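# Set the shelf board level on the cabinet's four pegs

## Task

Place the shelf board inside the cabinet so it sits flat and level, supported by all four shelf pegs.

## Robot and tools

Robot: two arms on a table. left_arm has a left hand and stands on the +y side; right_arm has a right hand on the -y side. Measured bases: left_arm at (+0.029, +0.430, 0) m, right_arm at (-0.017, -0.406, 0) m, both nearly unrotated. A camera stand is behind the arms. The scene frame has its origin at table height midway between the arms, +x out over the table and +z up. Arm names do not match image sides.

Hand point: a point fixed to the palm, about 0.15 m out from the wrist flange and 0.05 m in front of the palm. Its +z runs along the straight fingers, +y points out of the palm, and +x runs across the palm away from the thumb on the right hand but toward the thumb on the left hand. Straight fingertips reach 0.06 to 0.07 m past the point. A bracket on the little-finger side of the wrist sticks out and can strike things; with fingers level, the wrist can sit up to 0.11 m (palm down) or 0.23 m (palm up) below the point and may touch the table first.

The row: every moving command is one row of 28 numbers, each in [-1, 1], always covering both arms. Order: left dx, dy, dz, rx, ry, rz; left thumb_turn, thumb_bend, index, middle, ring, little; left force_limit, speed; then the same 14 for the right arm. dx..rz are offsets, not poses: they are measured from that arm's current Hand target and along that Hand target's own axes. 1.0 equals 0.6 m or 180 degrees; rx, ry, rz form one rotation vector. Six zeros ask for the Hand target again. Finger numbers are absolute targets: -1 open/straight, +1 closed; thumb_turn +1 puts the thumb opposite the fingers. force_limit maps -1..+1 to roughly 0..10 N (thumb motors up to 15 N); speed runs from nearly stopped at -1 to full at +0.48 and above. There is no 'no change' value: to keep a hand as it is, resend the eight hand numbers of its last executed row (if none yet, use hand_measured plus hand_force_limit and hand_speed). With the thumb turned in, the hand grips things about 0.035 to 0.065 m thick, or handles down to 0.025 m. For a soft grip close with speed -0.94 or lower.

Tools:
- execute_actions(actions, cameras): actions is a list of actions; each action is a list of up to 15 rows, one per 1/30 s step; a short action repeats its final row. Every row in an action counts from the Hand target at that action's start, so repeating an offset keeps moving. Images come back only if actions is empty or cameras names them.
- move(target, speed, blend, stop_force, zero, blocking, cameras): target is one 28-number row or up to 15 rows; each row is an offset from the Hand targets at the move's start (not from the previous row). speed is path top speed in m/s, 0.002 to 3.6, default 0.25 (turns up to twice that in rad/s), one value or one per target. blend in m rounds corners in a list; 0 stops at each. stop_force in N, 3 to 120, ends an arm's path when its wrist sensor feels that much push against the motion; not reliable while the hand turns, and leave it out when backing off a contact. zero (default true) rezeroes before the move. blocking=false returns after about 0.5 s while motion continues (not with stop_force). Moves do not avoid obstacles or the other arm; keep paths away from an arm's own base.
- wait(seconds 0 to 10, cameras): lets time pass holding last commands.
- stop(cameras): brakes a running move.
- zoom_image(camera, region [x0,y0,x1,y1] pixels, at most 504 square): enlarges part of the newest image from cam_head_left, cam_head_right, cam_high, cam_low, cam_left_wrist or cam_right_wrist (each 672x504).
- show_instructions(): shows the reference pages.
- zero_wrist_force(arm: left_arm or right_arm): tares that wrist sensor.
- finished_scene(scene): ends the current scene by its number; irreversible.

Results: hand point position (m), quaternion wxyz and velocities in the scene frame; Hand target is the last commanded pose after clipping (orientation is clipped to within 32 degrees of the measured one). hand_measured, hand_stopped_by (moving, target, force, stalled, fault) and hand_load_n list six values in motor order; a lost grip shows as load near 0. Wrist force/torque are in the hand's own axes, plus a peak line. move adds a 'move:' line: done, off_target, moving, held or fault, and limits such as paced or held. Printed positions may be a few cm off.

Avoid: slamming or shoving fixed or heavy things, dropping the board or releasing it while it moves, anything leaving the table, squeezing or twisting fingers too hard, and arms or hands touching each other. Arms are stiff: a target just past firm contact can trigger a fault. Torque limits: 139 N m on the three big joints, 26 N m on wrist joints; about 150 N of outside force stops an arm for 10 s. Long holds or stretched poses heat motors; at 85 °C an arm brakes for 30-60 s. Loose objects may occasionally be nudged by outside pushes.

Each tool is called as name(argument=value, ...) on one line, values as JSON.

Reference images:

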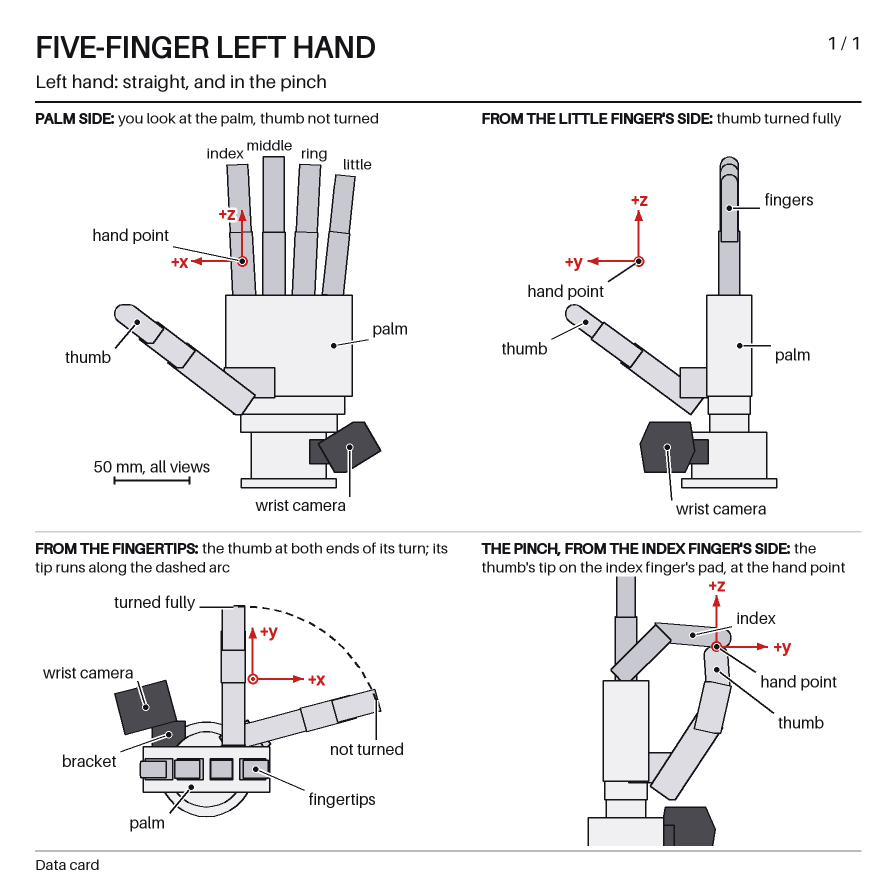

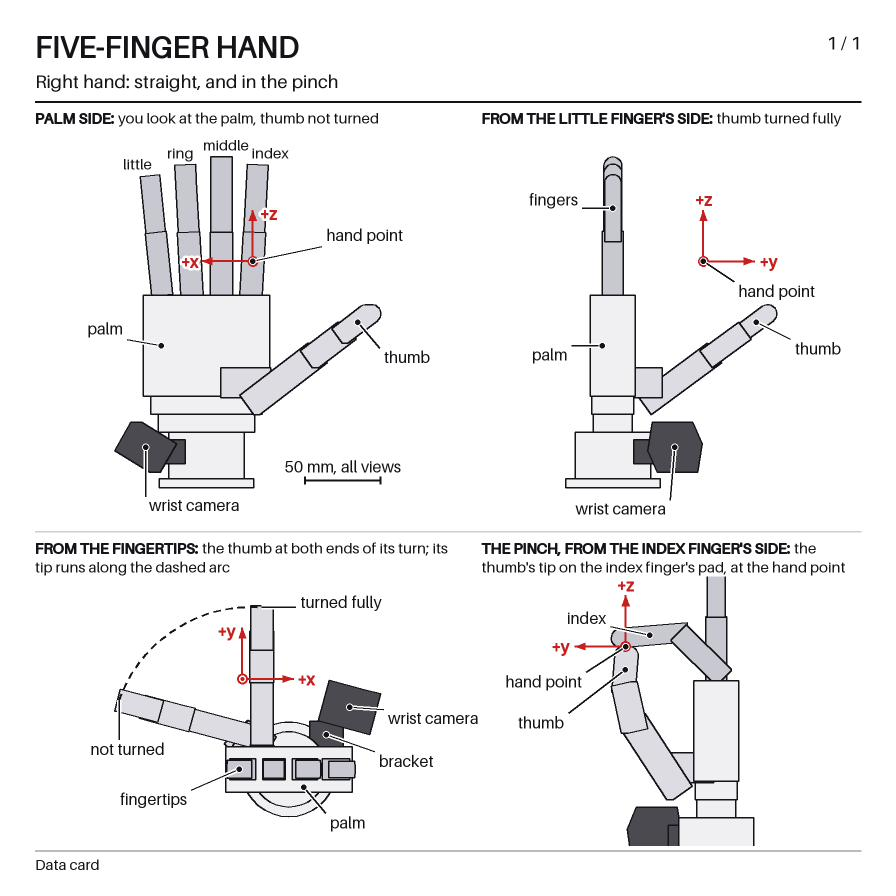

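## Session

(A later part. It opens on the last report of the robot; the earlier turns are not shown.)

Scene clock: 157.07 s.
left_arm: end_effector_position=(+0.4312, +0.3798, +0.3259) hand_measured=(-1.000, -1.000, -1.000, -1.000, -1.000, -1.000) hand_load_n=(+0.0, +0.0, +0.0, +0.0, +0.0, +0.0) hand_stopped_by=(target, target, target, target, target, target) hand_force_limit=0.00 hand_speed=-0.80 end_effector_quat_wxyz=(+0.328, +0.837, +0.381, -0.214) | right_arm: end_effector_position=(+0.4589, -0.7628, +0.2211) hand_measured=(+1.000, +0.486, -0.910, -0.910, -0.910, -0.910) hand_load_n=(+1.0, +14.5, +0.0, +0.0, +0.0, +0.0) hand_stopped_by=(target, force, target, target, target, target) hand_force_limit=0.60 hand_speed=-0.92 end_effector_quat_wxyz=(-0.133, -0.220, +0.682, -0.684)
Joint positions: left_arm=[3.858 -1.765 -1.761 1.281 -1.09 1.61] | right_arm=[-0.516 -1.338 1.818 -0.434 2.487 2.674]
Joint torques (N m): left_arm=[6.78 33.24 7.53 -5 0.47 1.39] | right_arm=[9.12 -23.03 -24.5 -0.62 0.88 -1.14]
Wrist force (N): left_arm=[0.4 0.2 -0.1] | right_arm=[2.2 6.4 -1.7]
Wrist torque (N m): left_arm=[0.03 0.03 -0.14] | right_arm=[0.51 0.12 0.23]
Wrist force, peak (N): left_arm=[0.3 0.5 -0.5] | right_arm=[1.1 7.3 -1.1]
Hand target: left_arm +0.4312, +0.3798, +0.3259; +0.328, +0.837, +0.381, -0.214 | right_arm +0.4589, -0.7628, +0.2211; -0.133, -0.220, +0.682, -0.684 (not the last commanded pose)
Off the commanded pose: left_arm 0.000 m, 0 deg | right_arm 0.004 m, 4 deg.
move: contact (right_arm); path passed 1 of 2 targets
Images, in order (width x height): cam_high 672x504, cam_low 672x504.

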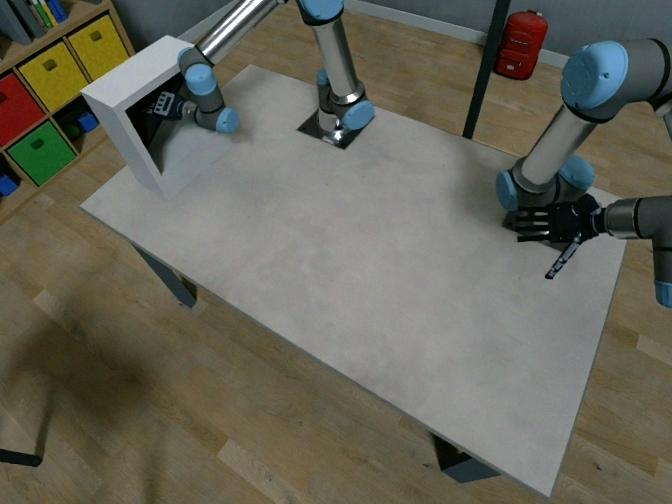

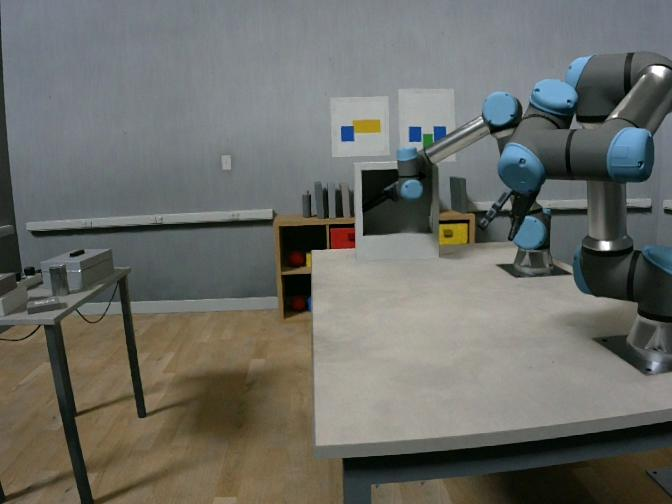

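move(target=[0,0,0,0,0,0,-1,-1,-1,-1,-1,-1,0,-0.8,0.0582,0.0322,-0.003,0,0,0,1,0.85,-0.91,-0.91,-0.91,-0.91,0.6,-0.92], speed=0.015, stop_force=3.5, cameras=["cam_high", "cam_low", "cam_right_wrist"])

zoom_image(camera="cam_low", region=[350, 155, 445, 245])

zoom_image(camera="cam_high", region=[110, 50, 230, 190])

Scene clock: 161.57 s.
left_arm: end_effector_position=(+0.4312, +0.3798, +0.3259) hand_measured=(-1.000, -1.000, -1.000, -1.000, -1.000, -1.000) hand_load_n=(+0.0, +0.0, +0.0, +0.0, +0.0, +0.0) hand_stopped_by=(target, target, target, target, target, target) hand_force_limit=0.00 hand_speed=-0.80 end_effector_quat_wxyz=(+0.328, +0.837, +0.381, -0.214) | right_arm: end_effector_position=(+0.4572, -0.7629, +0.2211) hand_measured=(+1.000, +0.486, -0.910, -0.910, -0.910, -0.910) hand_load_n=(+1.5, +11.5, +0.0, +0.0, +0.0, +0.0) hand_stopped_by=(target, force, target, target, target, target) hand_force_limit=0.60 hand_speed=-0.92 end_effector_quat_wxyz=(-0.133, -0.220, +0.682, -0.684)
Joint positions: left_arm=[3.858 -1.765 -1.761 1.281 -1.09 1.61] | right_arm=[-0.518 -1.342 1.823 -0.435 2.485 2.674]
Joint torques (N m): left_arm=[6.5 34.03 8.33 -5.04 0.46 1.38] | right_arm=[8.55 -22.3 -23.81 -0.13 1.73 0.92]
Wrist force (N): left_arm=[-0.2 0.3 -0.2] | right_arm=[0.4 4.8 -1.1]
Wrist torque (N m): left_arm=[0.07 0.12 -0.19] | right_arm=[0.54 0.06 0.26]
Wrist force, peak (N): left_arm=[-0.3 0.2 -0.8] | right_arm=[2.2 6.8 -1.5]
Hand target: left_arm +0.4312, +0.3798, +0.3259; +0.328, +0.837, +0.381, -0.214 | right_arm +0.4572, -0.7629, +0.2211; -0.133, -0.220, +0.682, -0.684 (not the last commanded pose)
Off the commanded pose: left_arm 0.000 m, 0 deg | right_arm 0.038 m, 0 deg.
move: contact (right_arm)
Images, in order (width x height): cam_high 672x504, cam_low 672x504, cam_right_wrist 672x504.

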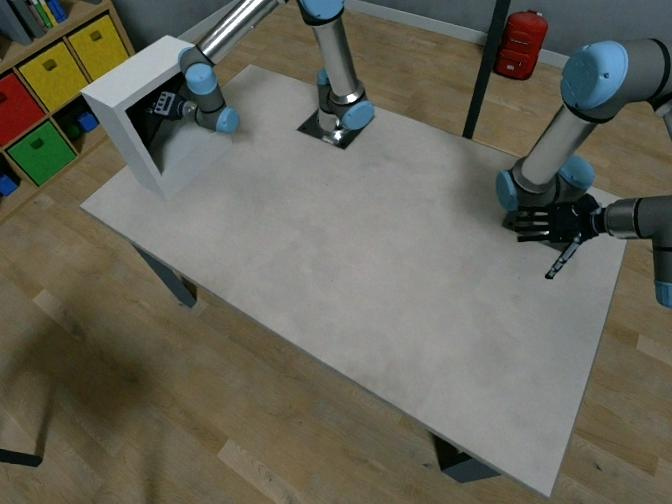

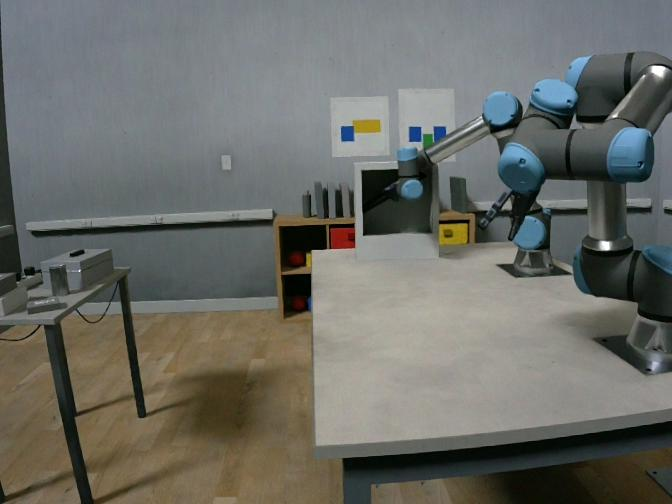

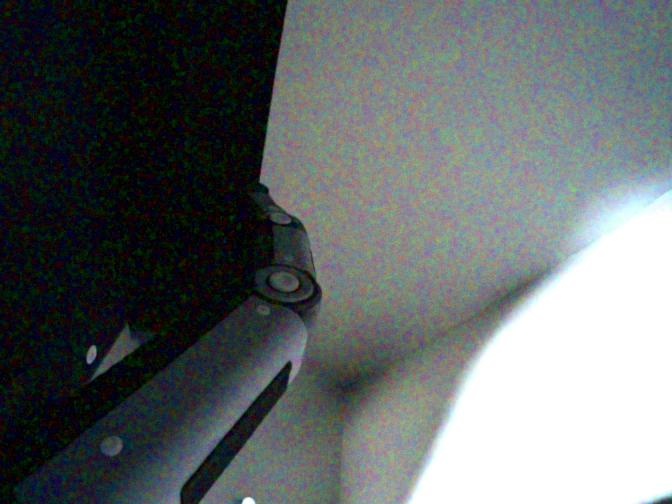

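Scaled by 5.305 from the camera's 672x504 image, which has a finer 960x720 frame.

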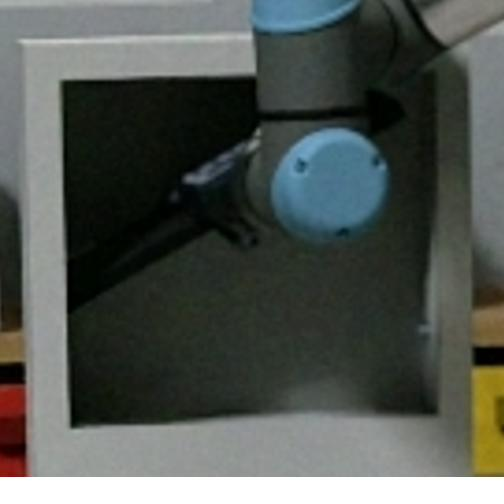

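Scaled by 3.600 from the camera's 672x504 image, which has a finer 960x720 frame.

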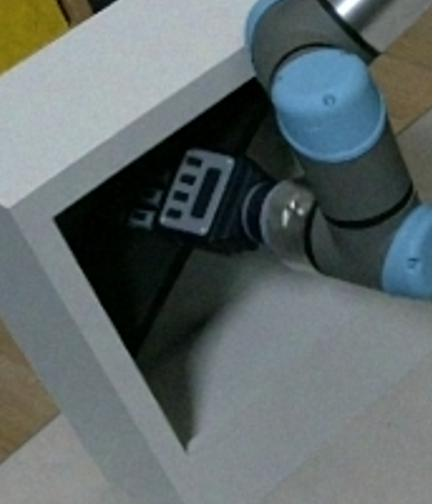

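move(target=[0,0,0,0,0,0,-1,-1,-1,-1,-1,-1,0,-0.8,0.0146,0.008,-0.0007,0,0,0,1,0.85,-0.91,-0.91,-0.91,-0.91,0.6,-0.92], speed=0.015, stop_force=5, cameras=["cam_right_wrist"])

zoom_image(camera="cam_right_wrist", region=[200, 252, 536, 504])

Scene clock: 163.57 s.
left_arm: end_effector_position=(+0.4312, +0.3798, +0.3259) hand_measured=(-1.000, -1.000, -1.000, -1.000, -1.000, -1.000) hand_load_n=(+0.5, +0.0, +0.0, +0.5, +0.5, +0.0) hand_stopped_by=(target, target, target, target, target, target) hand_force_limit=0.00 hand_speed=-0.80 end_effector_quat_wxyz=(+0.328, +0.837, +0.381, -0.214) | right_arm: end_effector_position=(+0.4472, -0.7637, +0.2211) hand_measured=(+1.000, +0.486, -0.910, -0.910, -0.910, -0.910) hand_load_n=(+2.0, +10.5, +0.0, +0.5, +0.0, +0.0) hand_stopped_by=(target, force, target, target, target, target) hand_force_limit=0.60 hand_speed=-0.92 end_effector_quat_wxyz=(-0.133, -0.220, +0.682, -0.684)
Joint positions: left_arm=[3.858 -1.765 -1.761 1.281 -1.09 1.61] | right_arm=[-0.532 -1.364 1.85 -0.441 2.471 2.673]
Joint torques (N m): left_arm=[6.03 33.53 7.63 -5.05 0.6 1.32] | right_arm=[-9.81 -40.14 -12.27 -2.73 -1.71 -1.4]
Wrist force (N): left_arm=[-0.1 0.4 -0.2] | right_arm=[-1.2 4.4 -0.7]
Wrist torque (N m): left_arm=[0.08 0.11 -0.17] | right_arm=[0.56 0.03 0.24]
Wrist force, peak (N): left_arm=[-0.2 0.2 -0.6] | right_arm=[0.2 5.1 -1.3]
Hand target: left_arm +0.4312, +0.3798, +0.3259; +0.328, +0.837, +0.381, -0.214 | right_arm +0.4472, -0.7637, +0.2211; -0.133, -0.220, +0.682, -0.684
Off the commanded pose: left_arm 0.000 m, 0 deg | right_arm 0.000 m, 0 deg.
move: done
Images, in order (width x height): cam_right_wrist 672x504.

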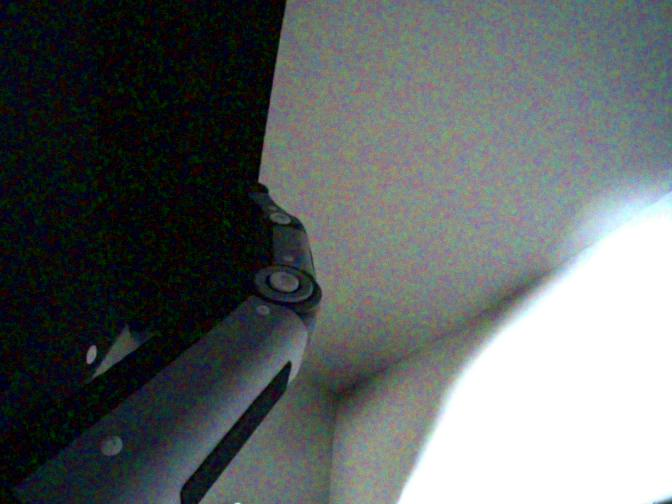

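Scaled by 1.500 from the camera's 672x504 image, which has a finer 960x720 frame.

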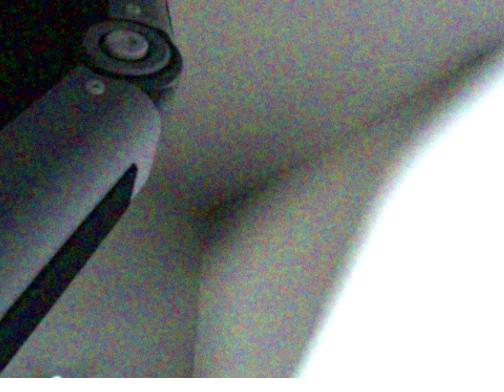

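move(target=[0,0,0,0,0,0,-1,-1,-1,-1,-1,-1,0,-0.8,0.0582,0.0322,-0.003,0,0,0,1,0.85,-0.91,-0.91,-0.91,-0.91,0.6,-0.92], speed=0.015, stop_force=3.5, cameras=["cam_right_wrist","cam_high","cam_low"])

zoom_image(camera="cam_low", region=[350, 155, 445, 245])

zoom_image(camera="cam_high", region=[110, 50, 230, 190])

Scene clock: 165.90 s.
left_arm: end_effector_position=(+0.4312, +0.3798, +0.3259) hand_measured=(-1.000, -1.000, -1.000, -1.000, -1.000, -1.000) hand_load_n=(+0.0, +0.0, +0.0, +0.0, +0.0, +0.0) hand_stopped_by=(target, target, target, target, target, target) hand_force_limit=0.00 hand_speed=-0.80 end_effector_quat_wxyz=(+0.328, +0.837, +0.381, -0.214) | right_arm: end_effector_position=(+0.4334, -0.7647, +0.2211) hand_measured=(+1.000, +0.486, -0.910, -0.910, -0.910, -0.910) hand_load_n=(+2.0, +10.0, +0.0, +1.0, +0.0, +0.0) hand_stopped_by=(target, force, target, target, target, target) hand_force_limit=0.60 hand_speed=-0.92 end_effector_quat_wxyz=(-0.133, -0.220, +0.682, -0.684)
Joint positions: left_arm=[3.858 -1.765 -1.761 1.281 -1.09 1.61] | right_arm=[-0.551 -1.394 1.887 -0.449 2.452 2.671]
Joint torques (N m): left_arm=[5.84 34.17 7.95 -5.01 0.57 1.37] | right_arm=[7.45 -20.14 -24.4 -0.26 1.96 0.88]
Wrist force (N): left_arm=[0.1 -0.1 -0.2] | right_arm=[-1.1 4.7 -3.6]
Wrist torque (N m): left_arm=[0.01 0.08 -0.15] | right_arm=[0.67 0.17 0.24]
Wrist force, peak (N): left_arm=[-0.3 -0.4 -0.6] | right_arm=[-3.4 2.7 -8.9]
Hand target: left_arm +0.4312, +0.3798, +0.3259; +0.328, +0.837, +0.381, -0.214 | right_arm +0.4334, -0.7647, +0.2211; -0.133, -0.220, +0.682, -0.684 (not the last commanded pose)
Off the commanded pose: left_arm 0.000 m, 0 deg | right_arm 0.026 m, 0 deg.
move: contact (right_arm)
Images, in order (width x height): cam_high 672x504, cam_low 672x504, cam_right_wrist 672x504.

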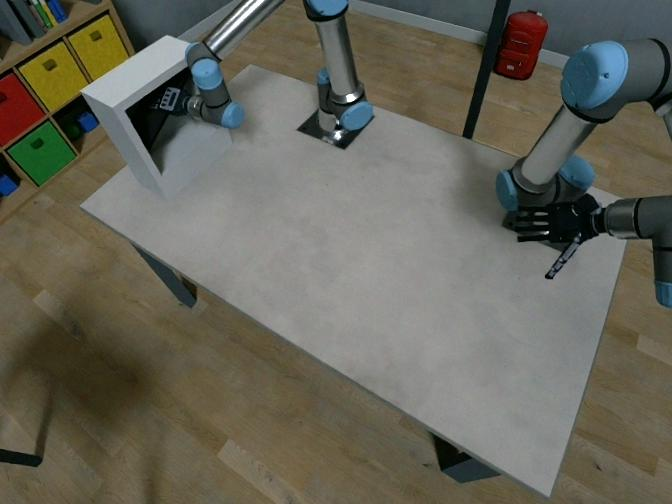

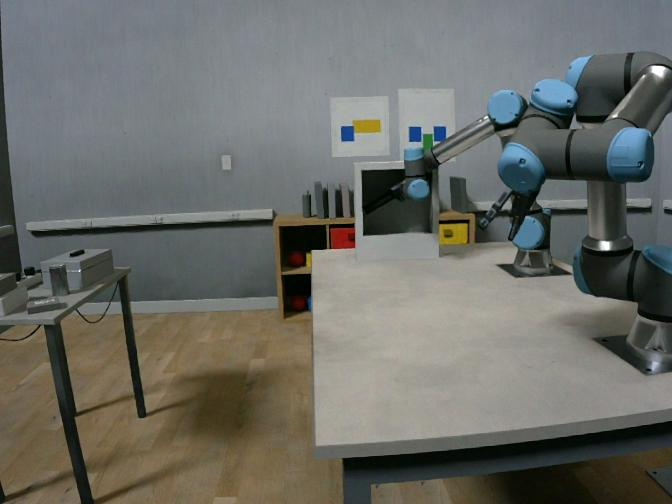

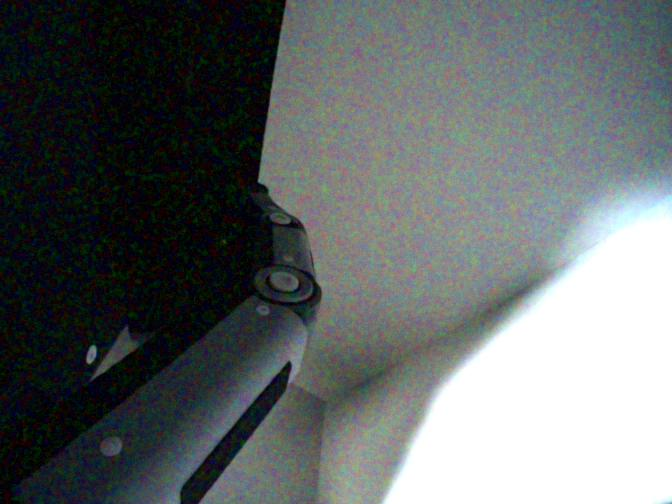

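Scaled by 5.305 from the camera's 672x504 image, which has a finer 960x720 frame.

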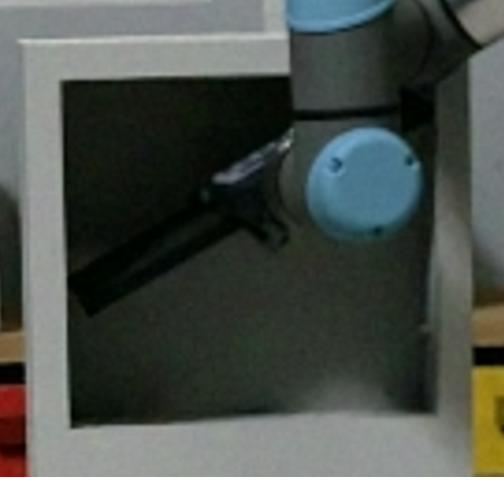

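Scaled by 3.600 from the camera's 672x504 image, which has a finer 960x720 frame.

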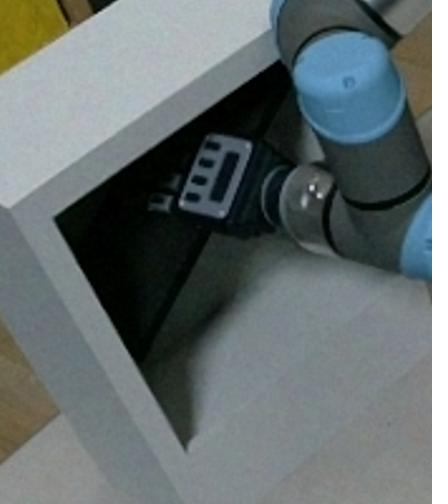

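move(target=[[0,0,0,0,0,0,-1,-1,-1,-1,-1,-1,0,-0.8,-0.0008,0,-0.0066,0,0,0,1,0.85,-0.91,-0.91,-0.91,-0.91,0.6,-0.92]], speed=0.015)

move(target=[[0,0,0,0,0,0,-1,-1,-1,-1,-1,-1,0,-0.8,0.0433,0.0239,-0.006,0,0,0,1,0.85,-0.91,-0.91,-0.91,-0.91,0.6,-0.92]], speed=0.015, stop_force=3.5, cameras=["cam_right_wrist","cam_high","cam_low"])

zoom_image(camera="cam_low", region=[350, 155, 445, 245])

zoom_image(camera="cam_high", region=[110, 50, 230, 190])

Scene clock: 168.30 s.
left_arm: end_effector_position=(+0.4312, +0.3798, +0.3259) hand_measured=(-1.000, -1.000, -1.000, -1.000, -1.000, -1.000) hand_load_n=(+0.0, +0.0, +0.0, +0.0, +0.0, +0.0) hand_stopped_by=(target, target, target, target, target, target) hand_force_limit=0.00 hand_speed=-0.80 end_effector_quat_wxyz=(+0.328, +0.837, +0.381, -0.214) | right_arm: end_effector_position=(+0.4333, -0.7608, +0.2210) hand_measured=(+1.000, +0.486, -0.910, -0.910, -0.910, -0.910) hand_load_n=(+1.5, +11.0, +0.0, +1.0, +0.0, -0.5) hand_stopped_by=(target, force, target, target, target, target) hand_force_limit=0.60 hand_speed=-0.92 end_effector_quat_wxyz=(-0.133, -0.220, +0.682, -0.684)
Joint positions: left_arm=[3.858 -1.765 -1.761 1.281 -1.09 1.61] | right_arm=[-0.543 -1.396 1.89 -0.45 2.46 2.672]
Joint torques (N m): left_arm=[5.72 33 8.09 -4.98 0.57 1.34] | right_arm=[7.92 -36.9 -12.18 -2.81 2.15 1.08]
Wrist force (N): left_arm=[-0.2 0.2 -0.2] | right_arm=[-1.6 4.3 -0.2]
Wrist torque (N m): left_arm=[0.04 0.12 -0.17] | right_arm=[0.53 0.08 0.11]
Wrist force, peak (N): left_arm=[0.0 0.2 -0.8] | right_arm=[-1.1 4.9 -3.8]
Hand target: left_arm +0.4312, +0.3798, +0.3259; +0.328, +0.837, +0.381, -0.214 | right_arm +0.4333, -0.7607, +0.2210; -0.133, -0.220, +0.682, -0.684
Off the commanded pose: left_arm 0.000 m, 0 deg | right_arm 0.000 m, 0 deg.
move: done

Scene clock: 169.90 s.
left_arm: end_effector_position=(+0.4312, +0.3798, +0.3259) hand_measured=(-1.000, -1.000, -1.000, -1.000, -1.000, -1.000) hand_load_n=(+0.0, +0.0, +0.0, +0.0, +0.0, +0.0) hand_stopped_by=(target, target, target, target, target, target) hand_force_limit=0.00 hand_speed=-0.80 end_effector_quat_wxyz=(+0.328, +0.837, +0.381, -0.214) | right_arm: end_effector_position=(+0.4259, -0.7607, +0.2210) hand_measured=(+1.000, +0.486, -0.910, -0.910, -0.910, -0.910) hand_load_n=(+2.5, +11.0, +0.0, +0.0, +0.0, +0.0) hand_stopped_by=(target, force, target, target, target, target) hand_force_limit=0.60 hand_speed=-0.92 end_effector_quat_wxyz=(-0.133, -0.220, +0.682, -0.684)
Joint positions: left_arm=[3.858 -1.765 -1.761 1.281 -1.09 1.61] | right_arm=[-0.553 -1.413 1.91 -0.454 2.45 2.671]
Joint torques (N m): left_arm=[5.6 33.3 7.89 -5.02 0.52 1.36] | right_arm=[8.12 -20.12 -23.28 -0.01 2.42 0.9]
Wrist force (N): left_arm=[0.0 0.1 -0.1] | right_arm=[-2.0 3.7 -0.3]
Wrist torque (N m): left_arm=[0.03 0.09 -0.17] | right_arm=[0.49 0.06 0.09]
Wrist force, peak (N): left_arm=[-0.2 -0.2 -0.7] | right_arm=[-7.2 2.7 1.3]
Hand target: left_arm +0.4312, +0.3798, +0.3259; +0.328, +0.837, +0.381, -0.214 | right_arm +0.4259, -0.7607, +0.2210; -0.133, -0.220, +0.682, -0.684 (not the last commanded pose)
Off the commanded pose: left_arm 0.000 m, 0 deg | right_arm 0.022 m, 0 deg.
move: contact (right_arm)
Images, in order (width x height): cam_high 672x504, cam_low 672x504, cam_right_wrist 672x504.

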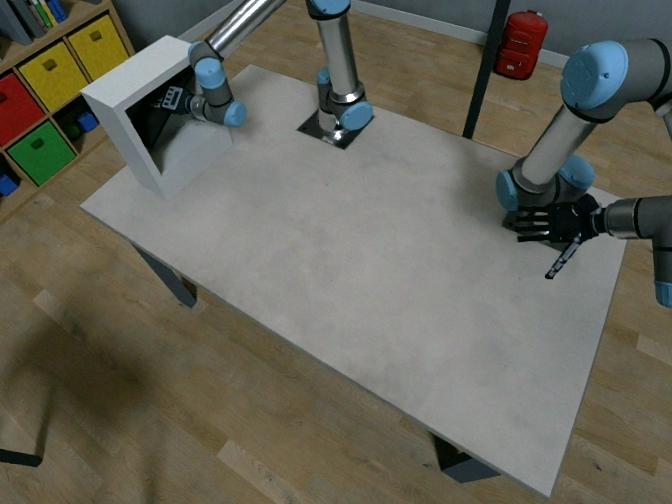

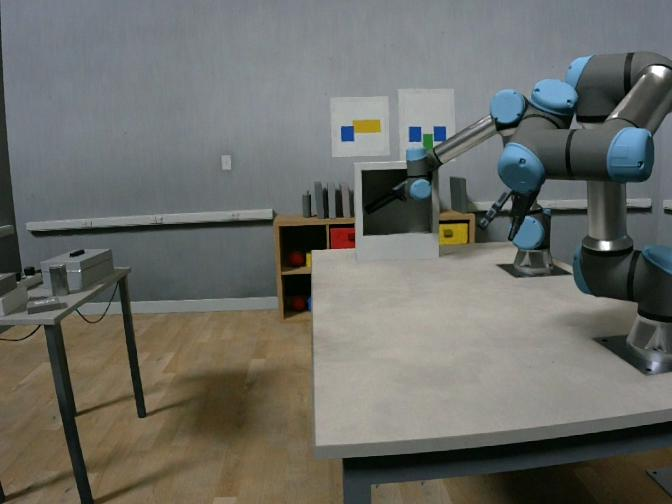

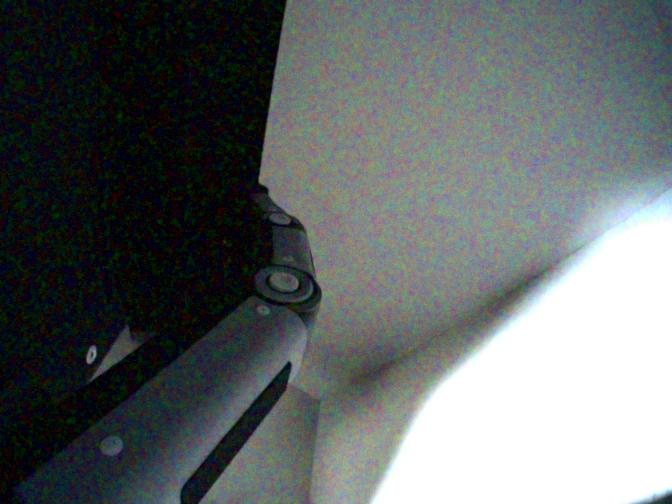

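Scaled by 5.305 from the camera's 672x504 image, which has a finer 960x720 frame.

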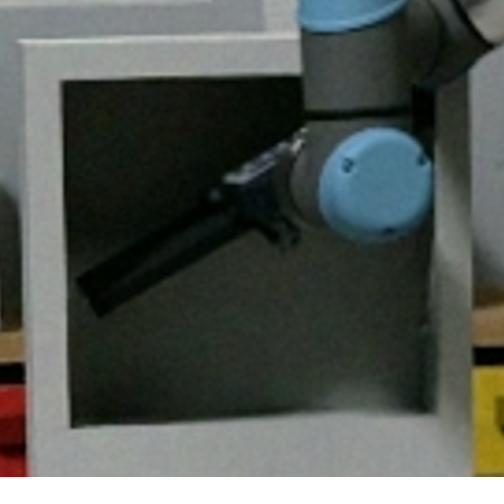

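Scaled by 3.600 from the camera's 672x504 image, which has a finer 960x720 frame.

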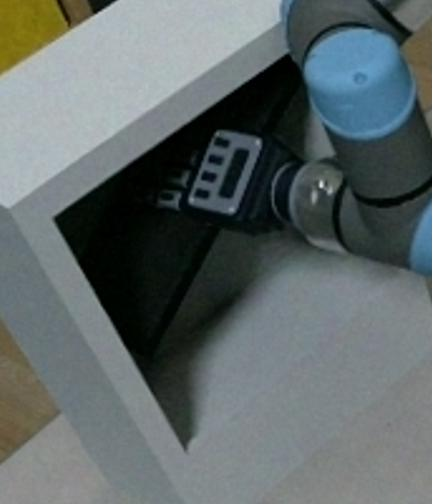

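move(target=[[0,0,0,0,0,0,-1,-1,-1,-1,-1,-1,0,-0.8,-0.0215,-0.012,0.004,0,0,0,1,0.85,-0.91,-0.91,-0.91,-0.91,0.6,-0.92],[0,0,0,0,0,0,-1,-1,-1,-1,-1,-1,0,-0.8,-0.0362,-0.0255,0.0048,0.00408,-0.0003,0.07704,1,0.85,-0.91,-0.91,-0.91,-0.91,0.6,-0.92]], speed=0.04, stop_force=4, cameras=["cam_right_wrist","cam_high","cam_low"])

zoom_image(camera="cam_low", region=[350, 155, 445, 245])

zoom_image(camera="cam_high", region=[110, 50, 230, 190])

Scene clock: 175.57 s.
left_arm: end_effector_position=(+0.4312, +0.3798, +0.3259) hand_measured=(-1.000, -1.000, -1.000, -1.000, -1.000, -1.000) hand_load_n=(+0.0, +0.0, +0.0, +0.0, +0.0, +0.0) hand_stopped_by=(target, target, target, target, target, target) hand_force_limit=0.00 hand_speed=-0.80 end_effector_quat_wxyz=(+0.328, +0.837, +0.381, -0.214) | right_arm: end_effector_position=(+0.4524, -0.7605, +0.2238) hand_measured=(+1.000, +0.486, -0.910, -0.910, -0.910, -0.910) hand_load_n=(+2.0, +11.0, -0.5, +0.0, +0.0, +0.0) hand_stopped_by=(target, force, target, target, target, target) hand_force_limit=0.60 hand_speed=-0.92 end_effector_quat_wxyz=(-0.048, -0.137, +0.699, -0.700)
Joint positions: left_arm=[3.858 -1.765 -1.761 1.281 -1.09 1.61] | right_arm=[-0.543 -1.394 1.892 -0.472 2.454 2.9]
Joint torques (N m): left_arm=[5.32 33.71 8.15 -5.05 0.63 1.3] | right_arm=[-9.21 -38.18 -11.61 -2.93 -1.89 1.21]
Wrist force (N): left_arm=[0.0 0.2 -0.5] | right_arm=[-0.8 4.9 -0.5]
Wrist torque (N m): left_arm=[0.06 0.08 -0.16] | right_arm=[0.61 0.09 0.17]
Wrist force, peak (N): left_arm=[0.1 0.0 -0.9] | right_arm=[-1.0 5.0 -0.5]
Hand target: left_arm +0.4312, +0.3798, +0.3259; +0.328, +0.837, +0.381, -0.214 | right_arm +0.4524, -0.7605, +0.2238; -0.048, -0.137, +0.699, -0.700
Off the commanded pose: left_arm 0.000 m, 0 deg | right_arm 0.000 m, 0 deg.
move: done
Images, in order (width x height): cam_high 672x504, cam_low 672x504, cam_right_wrist 672x504.

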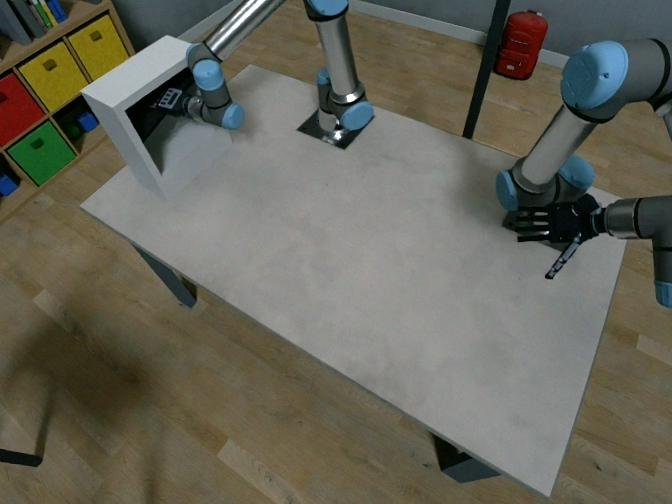

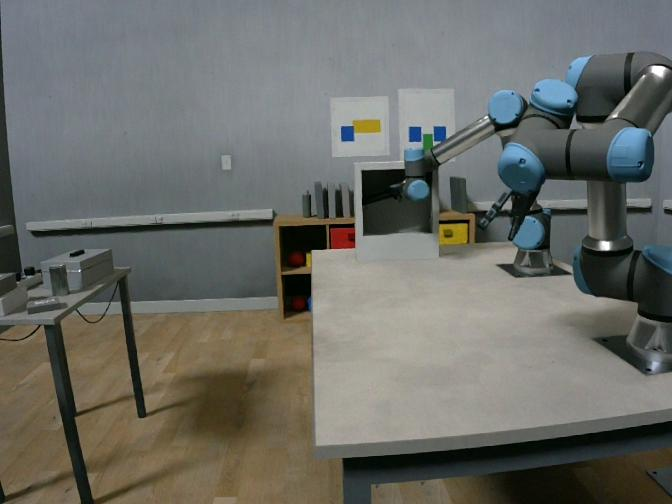

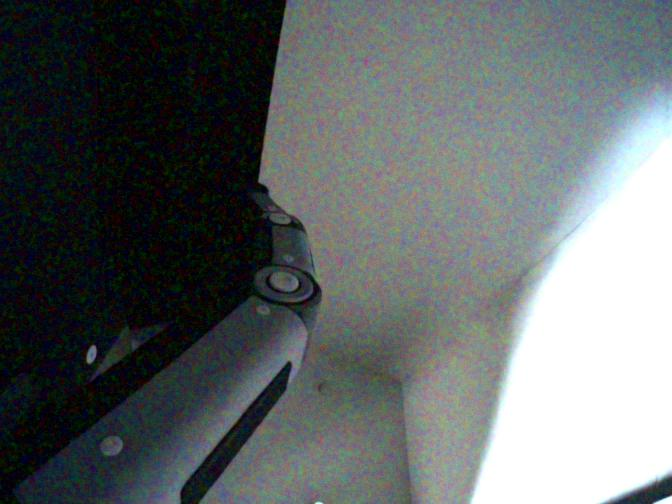

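Scaled by 5.305 from the camera's 672x504 image, which has a finer 960x720 frame.

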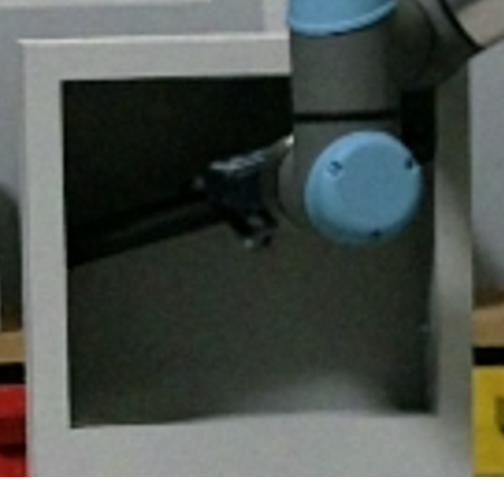

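Scaled by 3.600 from the camera's 672x504 image, which has a finer 960x720 frame.

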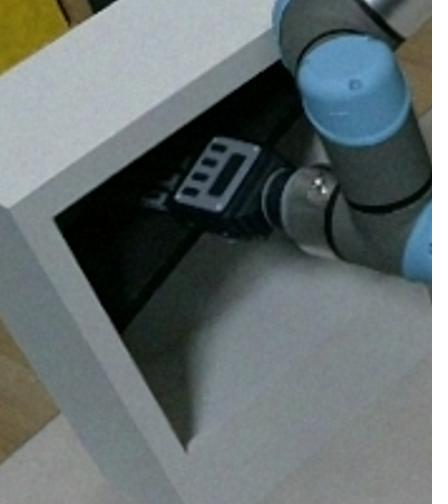

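move(target=[[0,0,0,0,0,0,-1,-1,-1,-1,-1,-1,0,-0.8,-0.0109,-0.0026,0.0006,0.0028,0,0.0499,1,0.85,-0.91,-0.91,-0.91,-0.91,0.6,-0.92],[0,0,0,0,0,0,-1,-1,-1,-1,-1,-1,0,-0.8,-0.0185,-0.0012,0.0011,0.0049,0,0.0876,1,0.85,-0.91,-0.91,-0.91,-0.91,0.6,-0.92]], speed=0.03, stop_force=3.5, cameras=["cam_right_wrist","cam_high","cam_low"])

zoom_image(camera="cam_low", region=[350, 155, 445, 245])

zoom_image(camera="cam_high", region=[110, 50, 230, 190])

Scene clock: 181.43 s.
left_arm: end_effector_position=(+0.4312, +0.3798, +0.3259) hand_measured=(-1.000, -1.000, -1.000, -1.000, -1.000, -1.000) hand_load_n=(+0.0, +0.0, +0.0, +0.0, +0.0, +0.0) hand_stopped_by=(target, target, target, target, target, target) hand_force_limit=0.00 hand_speed=-0.80 end_effector_quat_wxyz=(+0.328, +0.837, +0.381, -0.214) | right_arm: end_effector_position=(+0.4633, -0.7597, +0.2216) hand_measured=(+1.000, +0.486, -0.910, -0.910, -0.910, -0.910) hand_load_n=(+2.0, +11.0, +0.0, +0.0, +0.0, -0.5) hand_stopped_by=(target, force, target, target, target, target) hand_force_limit=0.60 hand_speed=-0.92 end_effector_quat_wxyz=(+0.050, -0.041, +0.706, -0.705)
Joint positions: left_arm=[3.858 -1.765 -1.761 1.281 -1.09 1.61] | right_arm=[-0.554 -1.4 1.934 -0.533 2.442 3.156]
Joint torques (N m): left_arm=[5.3 33.28 8.08 -5.07 0.73 1.32] | right_arm=[-9.38 -20.12 -11.66 -2.99 -1.89 1.18]
Wrist force (N): left_arm=[0.0 0.0 -0.2] | right_arm=[0.5 5.1 -0.6]
Wrist torque (N m): left_arm=[0.01 0.10 -0.16] | right_arm=[0.61 0.05 0.29]
Wrist force, peak (N): left_arm=[-0.1 0.4 -0.6] | right_arm=[-0.4 5.5 -0.3]
Hand target: left_arm +0.4312, +0.3798, +0.3259; +0.328, +0.837, +0.381, -0.214 | right_arm +0.4633, -0.7597, +0.2216; +0.050, -0.041, +0.706, -0.705
Off the commanded pose: left_arm 0.000 m, 0 deg | right_arm 0.000 m, 0 deg.
move: done
Images, in order (width x height): cam_high 672x504, cam_low 672x504, cam_right_wrist 672x504.

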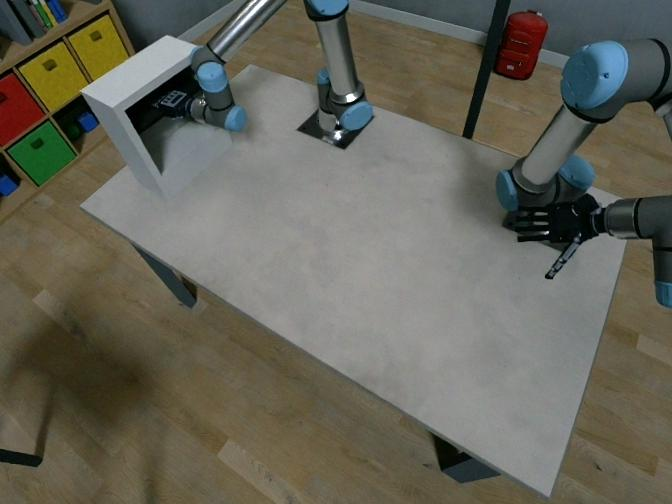

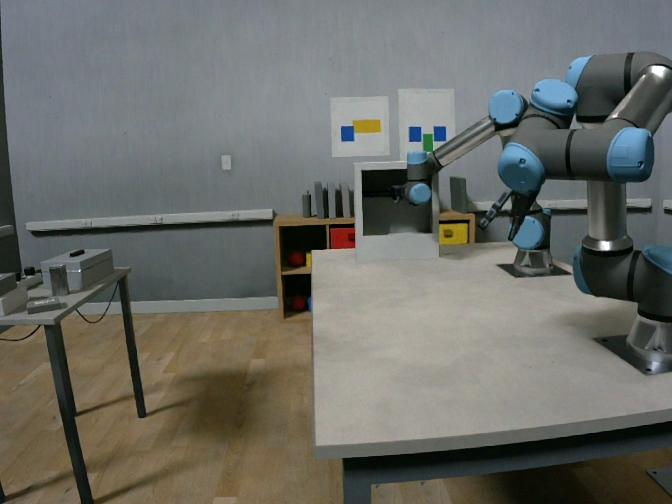

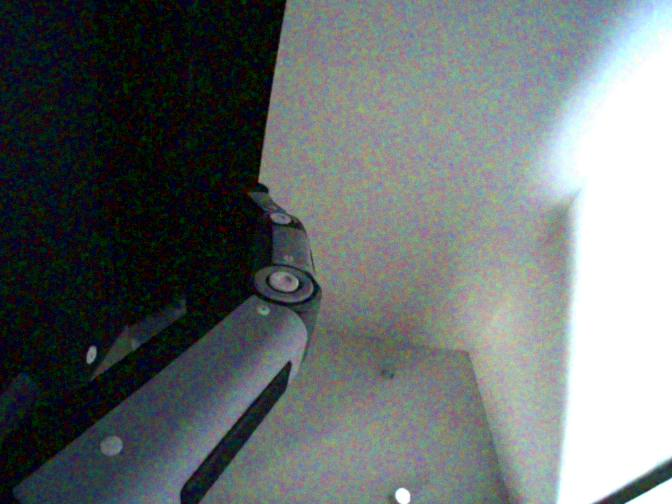

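Scaled by 5.305 from the camera's 672x504 image, which has a finer 960x720 frame.

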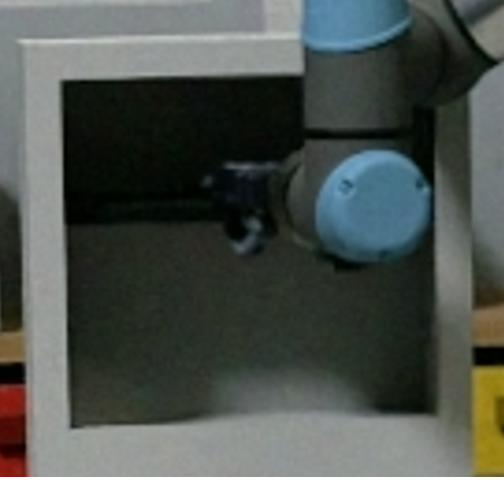

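Scaled by 3.600 from the camera's 672x504 image, which has a finer 960x720 frame.

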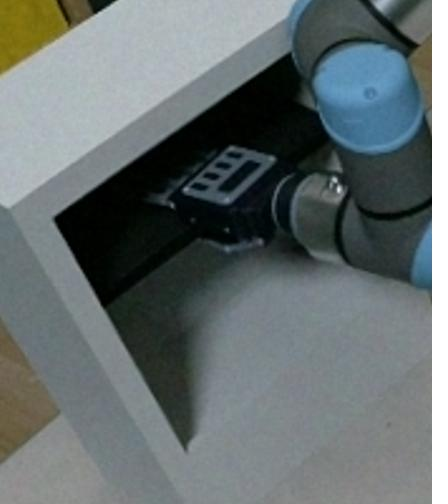

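zoom_image(camera="cam_low", region=[355, 180, 415, 215])

zoom_image(camera="cam_right_wrist", region=[250, 250, 586, 504])

Scaled by 8.400 from the camera's 672x504 image, which has a finer 960x720 frame.

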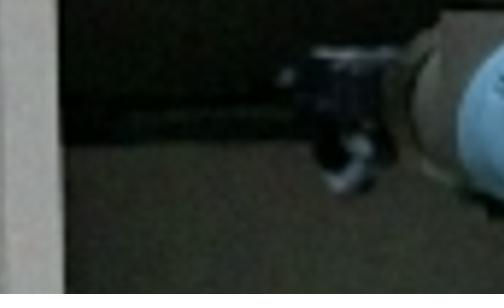

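Scaled by 1.500 from the camera's 672x504 image, which has a finer 960x720 frame.

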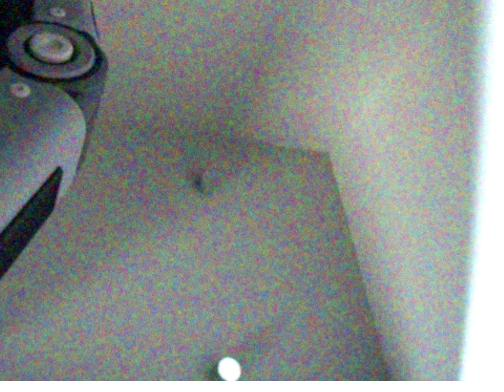

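move(target=[0,0,0,0,0,0,-1,-1,-1,-1,-1,-1,0,-0.8,0,0.1083,0,0,0,0,1,0.85,-0.91,-0.91,-0.91,-0.91,0.6,-0.92], speed=0.04, stop_force=3, cameras=["cam_right_wrist","cam_high","cam_low"])

zoom_image(camera="cam_low", region=[350, 155, 445, 245])

zoom_image(camera="cam_high", region=[110, 50, 230, 190])

Scene clock: 185.43 s.
left_arm: end_effector_position=(+0.4312, +0.3798, +0.3259) hand_measured=(-1.000, -1.000, -1.000, -1.000, -1.000, -1.000) hand_load_n=(+0.0, +0.0, +0.0, +0.0, +0.0, +0.0) hand_stopped_by=(target, target, target, target, target, target) hand_force_limit=0.00 hand_speed=-0.80 end_effector_quat_wxyz=(+0.328, +0.837, +0.381, -0.214) | right_arm: end_effector_position=(+0.4642, -0.7595, +0.1567) hand_measured=(+1.000, +0.486, -0.910, -0.910, -0.910, -0.910) hand_load_n=(+2.0, +11.0, +0.0, +0.0, +0.0, +0.0) hand_stopped_by=(target, force, target, target, target, target) hand_force_limit=0.60 hand_speed=-0.92 end_effector_quat_wxyz=(+0.050, -0.041, +0.706, -0.705)
Joint positions: left_arm=[3.858 -1.765 -1.761 1.281 -1.09 1.61] | right_arm=[-0.552 -1.301 2.011 -0.709 2.444 3.156]
Joint torques (N m): left_arm=[4.62 33.04 8.01 -4.99 0.79 1.28] | right_arm=[8.25 -22.56 -9.75 -2.97 2.12 -1.38]
Wrist force (N): left_arm=[-0.3 0.1 -0.2] | right_arm=[0.2 5.0 -0.6]
Wrist torque (N m): left_arm=[0.04 0.14 -0.18] | right_arm=[0.59 0.09 0.31]
Wrist force, peak (N): left_arm=[-0.1 0.3 -0.6] | right_arm=[0.1 5.4 -0.7]
Hand target: left_arm +0.4312, +0.3798, +0.3259; +0.328, +0.837, +0.381, -0.214 | right_arm +0.4642, -0.7595, +0.1567; +0.050, -0.041, +0.706, -0.705
Off the commanded pose: left_arm 0.000 m, 0 deg | right_arm 0.000 m, 0 deg.
move: done
Images, in order (width x height): cam_high 672x504, cam_low 672x504, cam_right_wrist 672x504.

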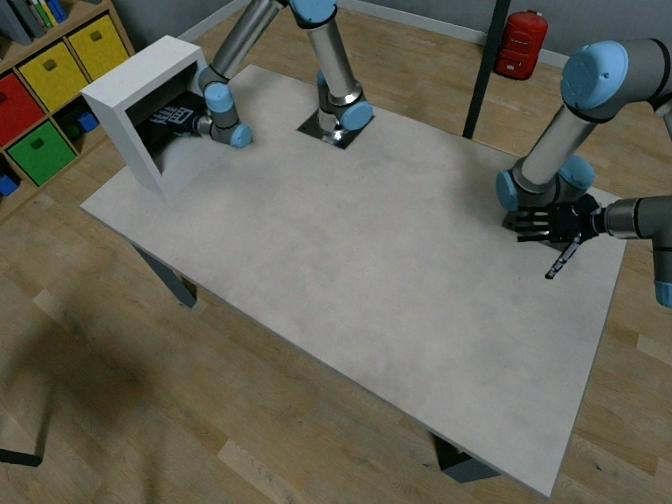

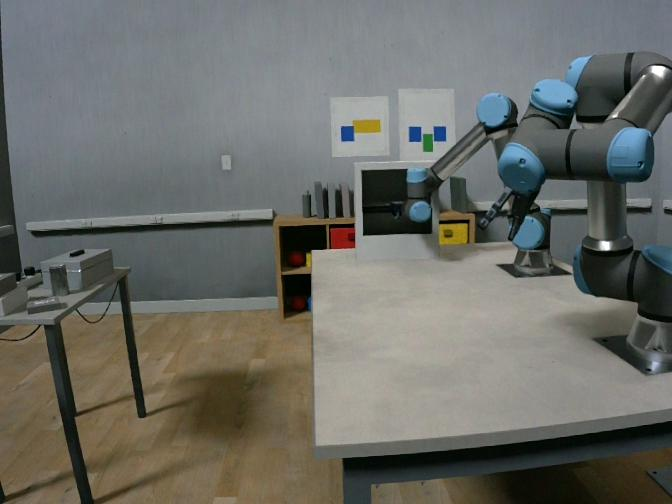

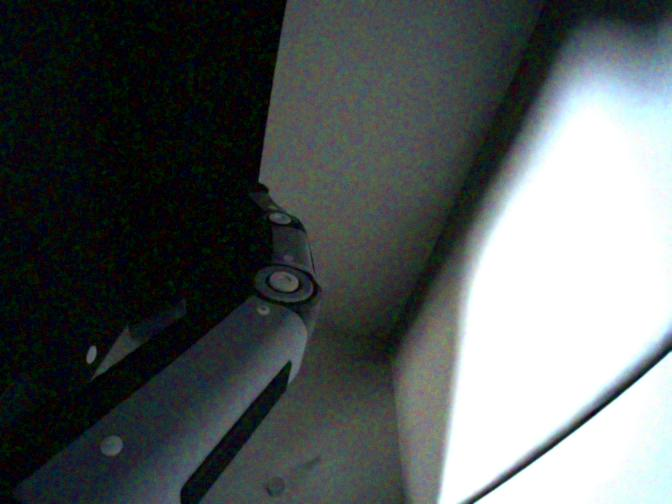

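Scaled by 5.305 from the camera's 672x504 image, which has a finer 960x720 frame.

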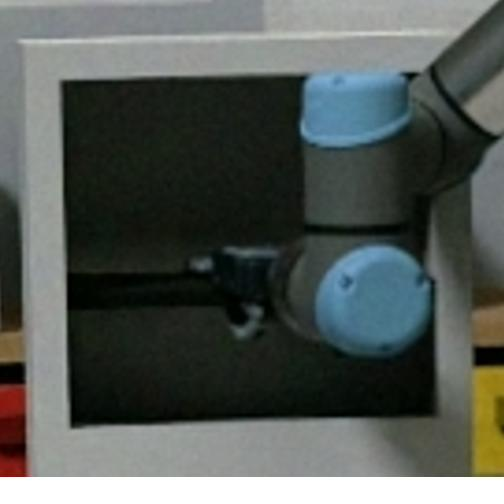

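Scaled by 3.600 from the camera's 672x504 image, which has a finer 960x720 frame.

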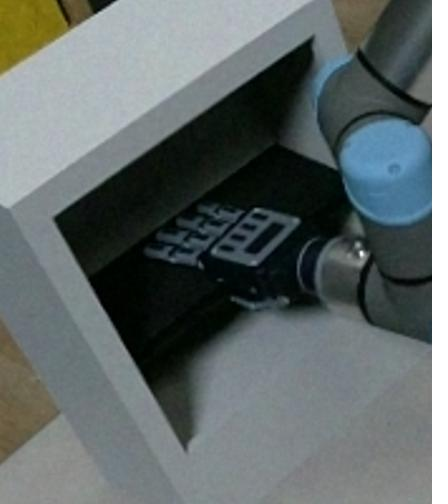

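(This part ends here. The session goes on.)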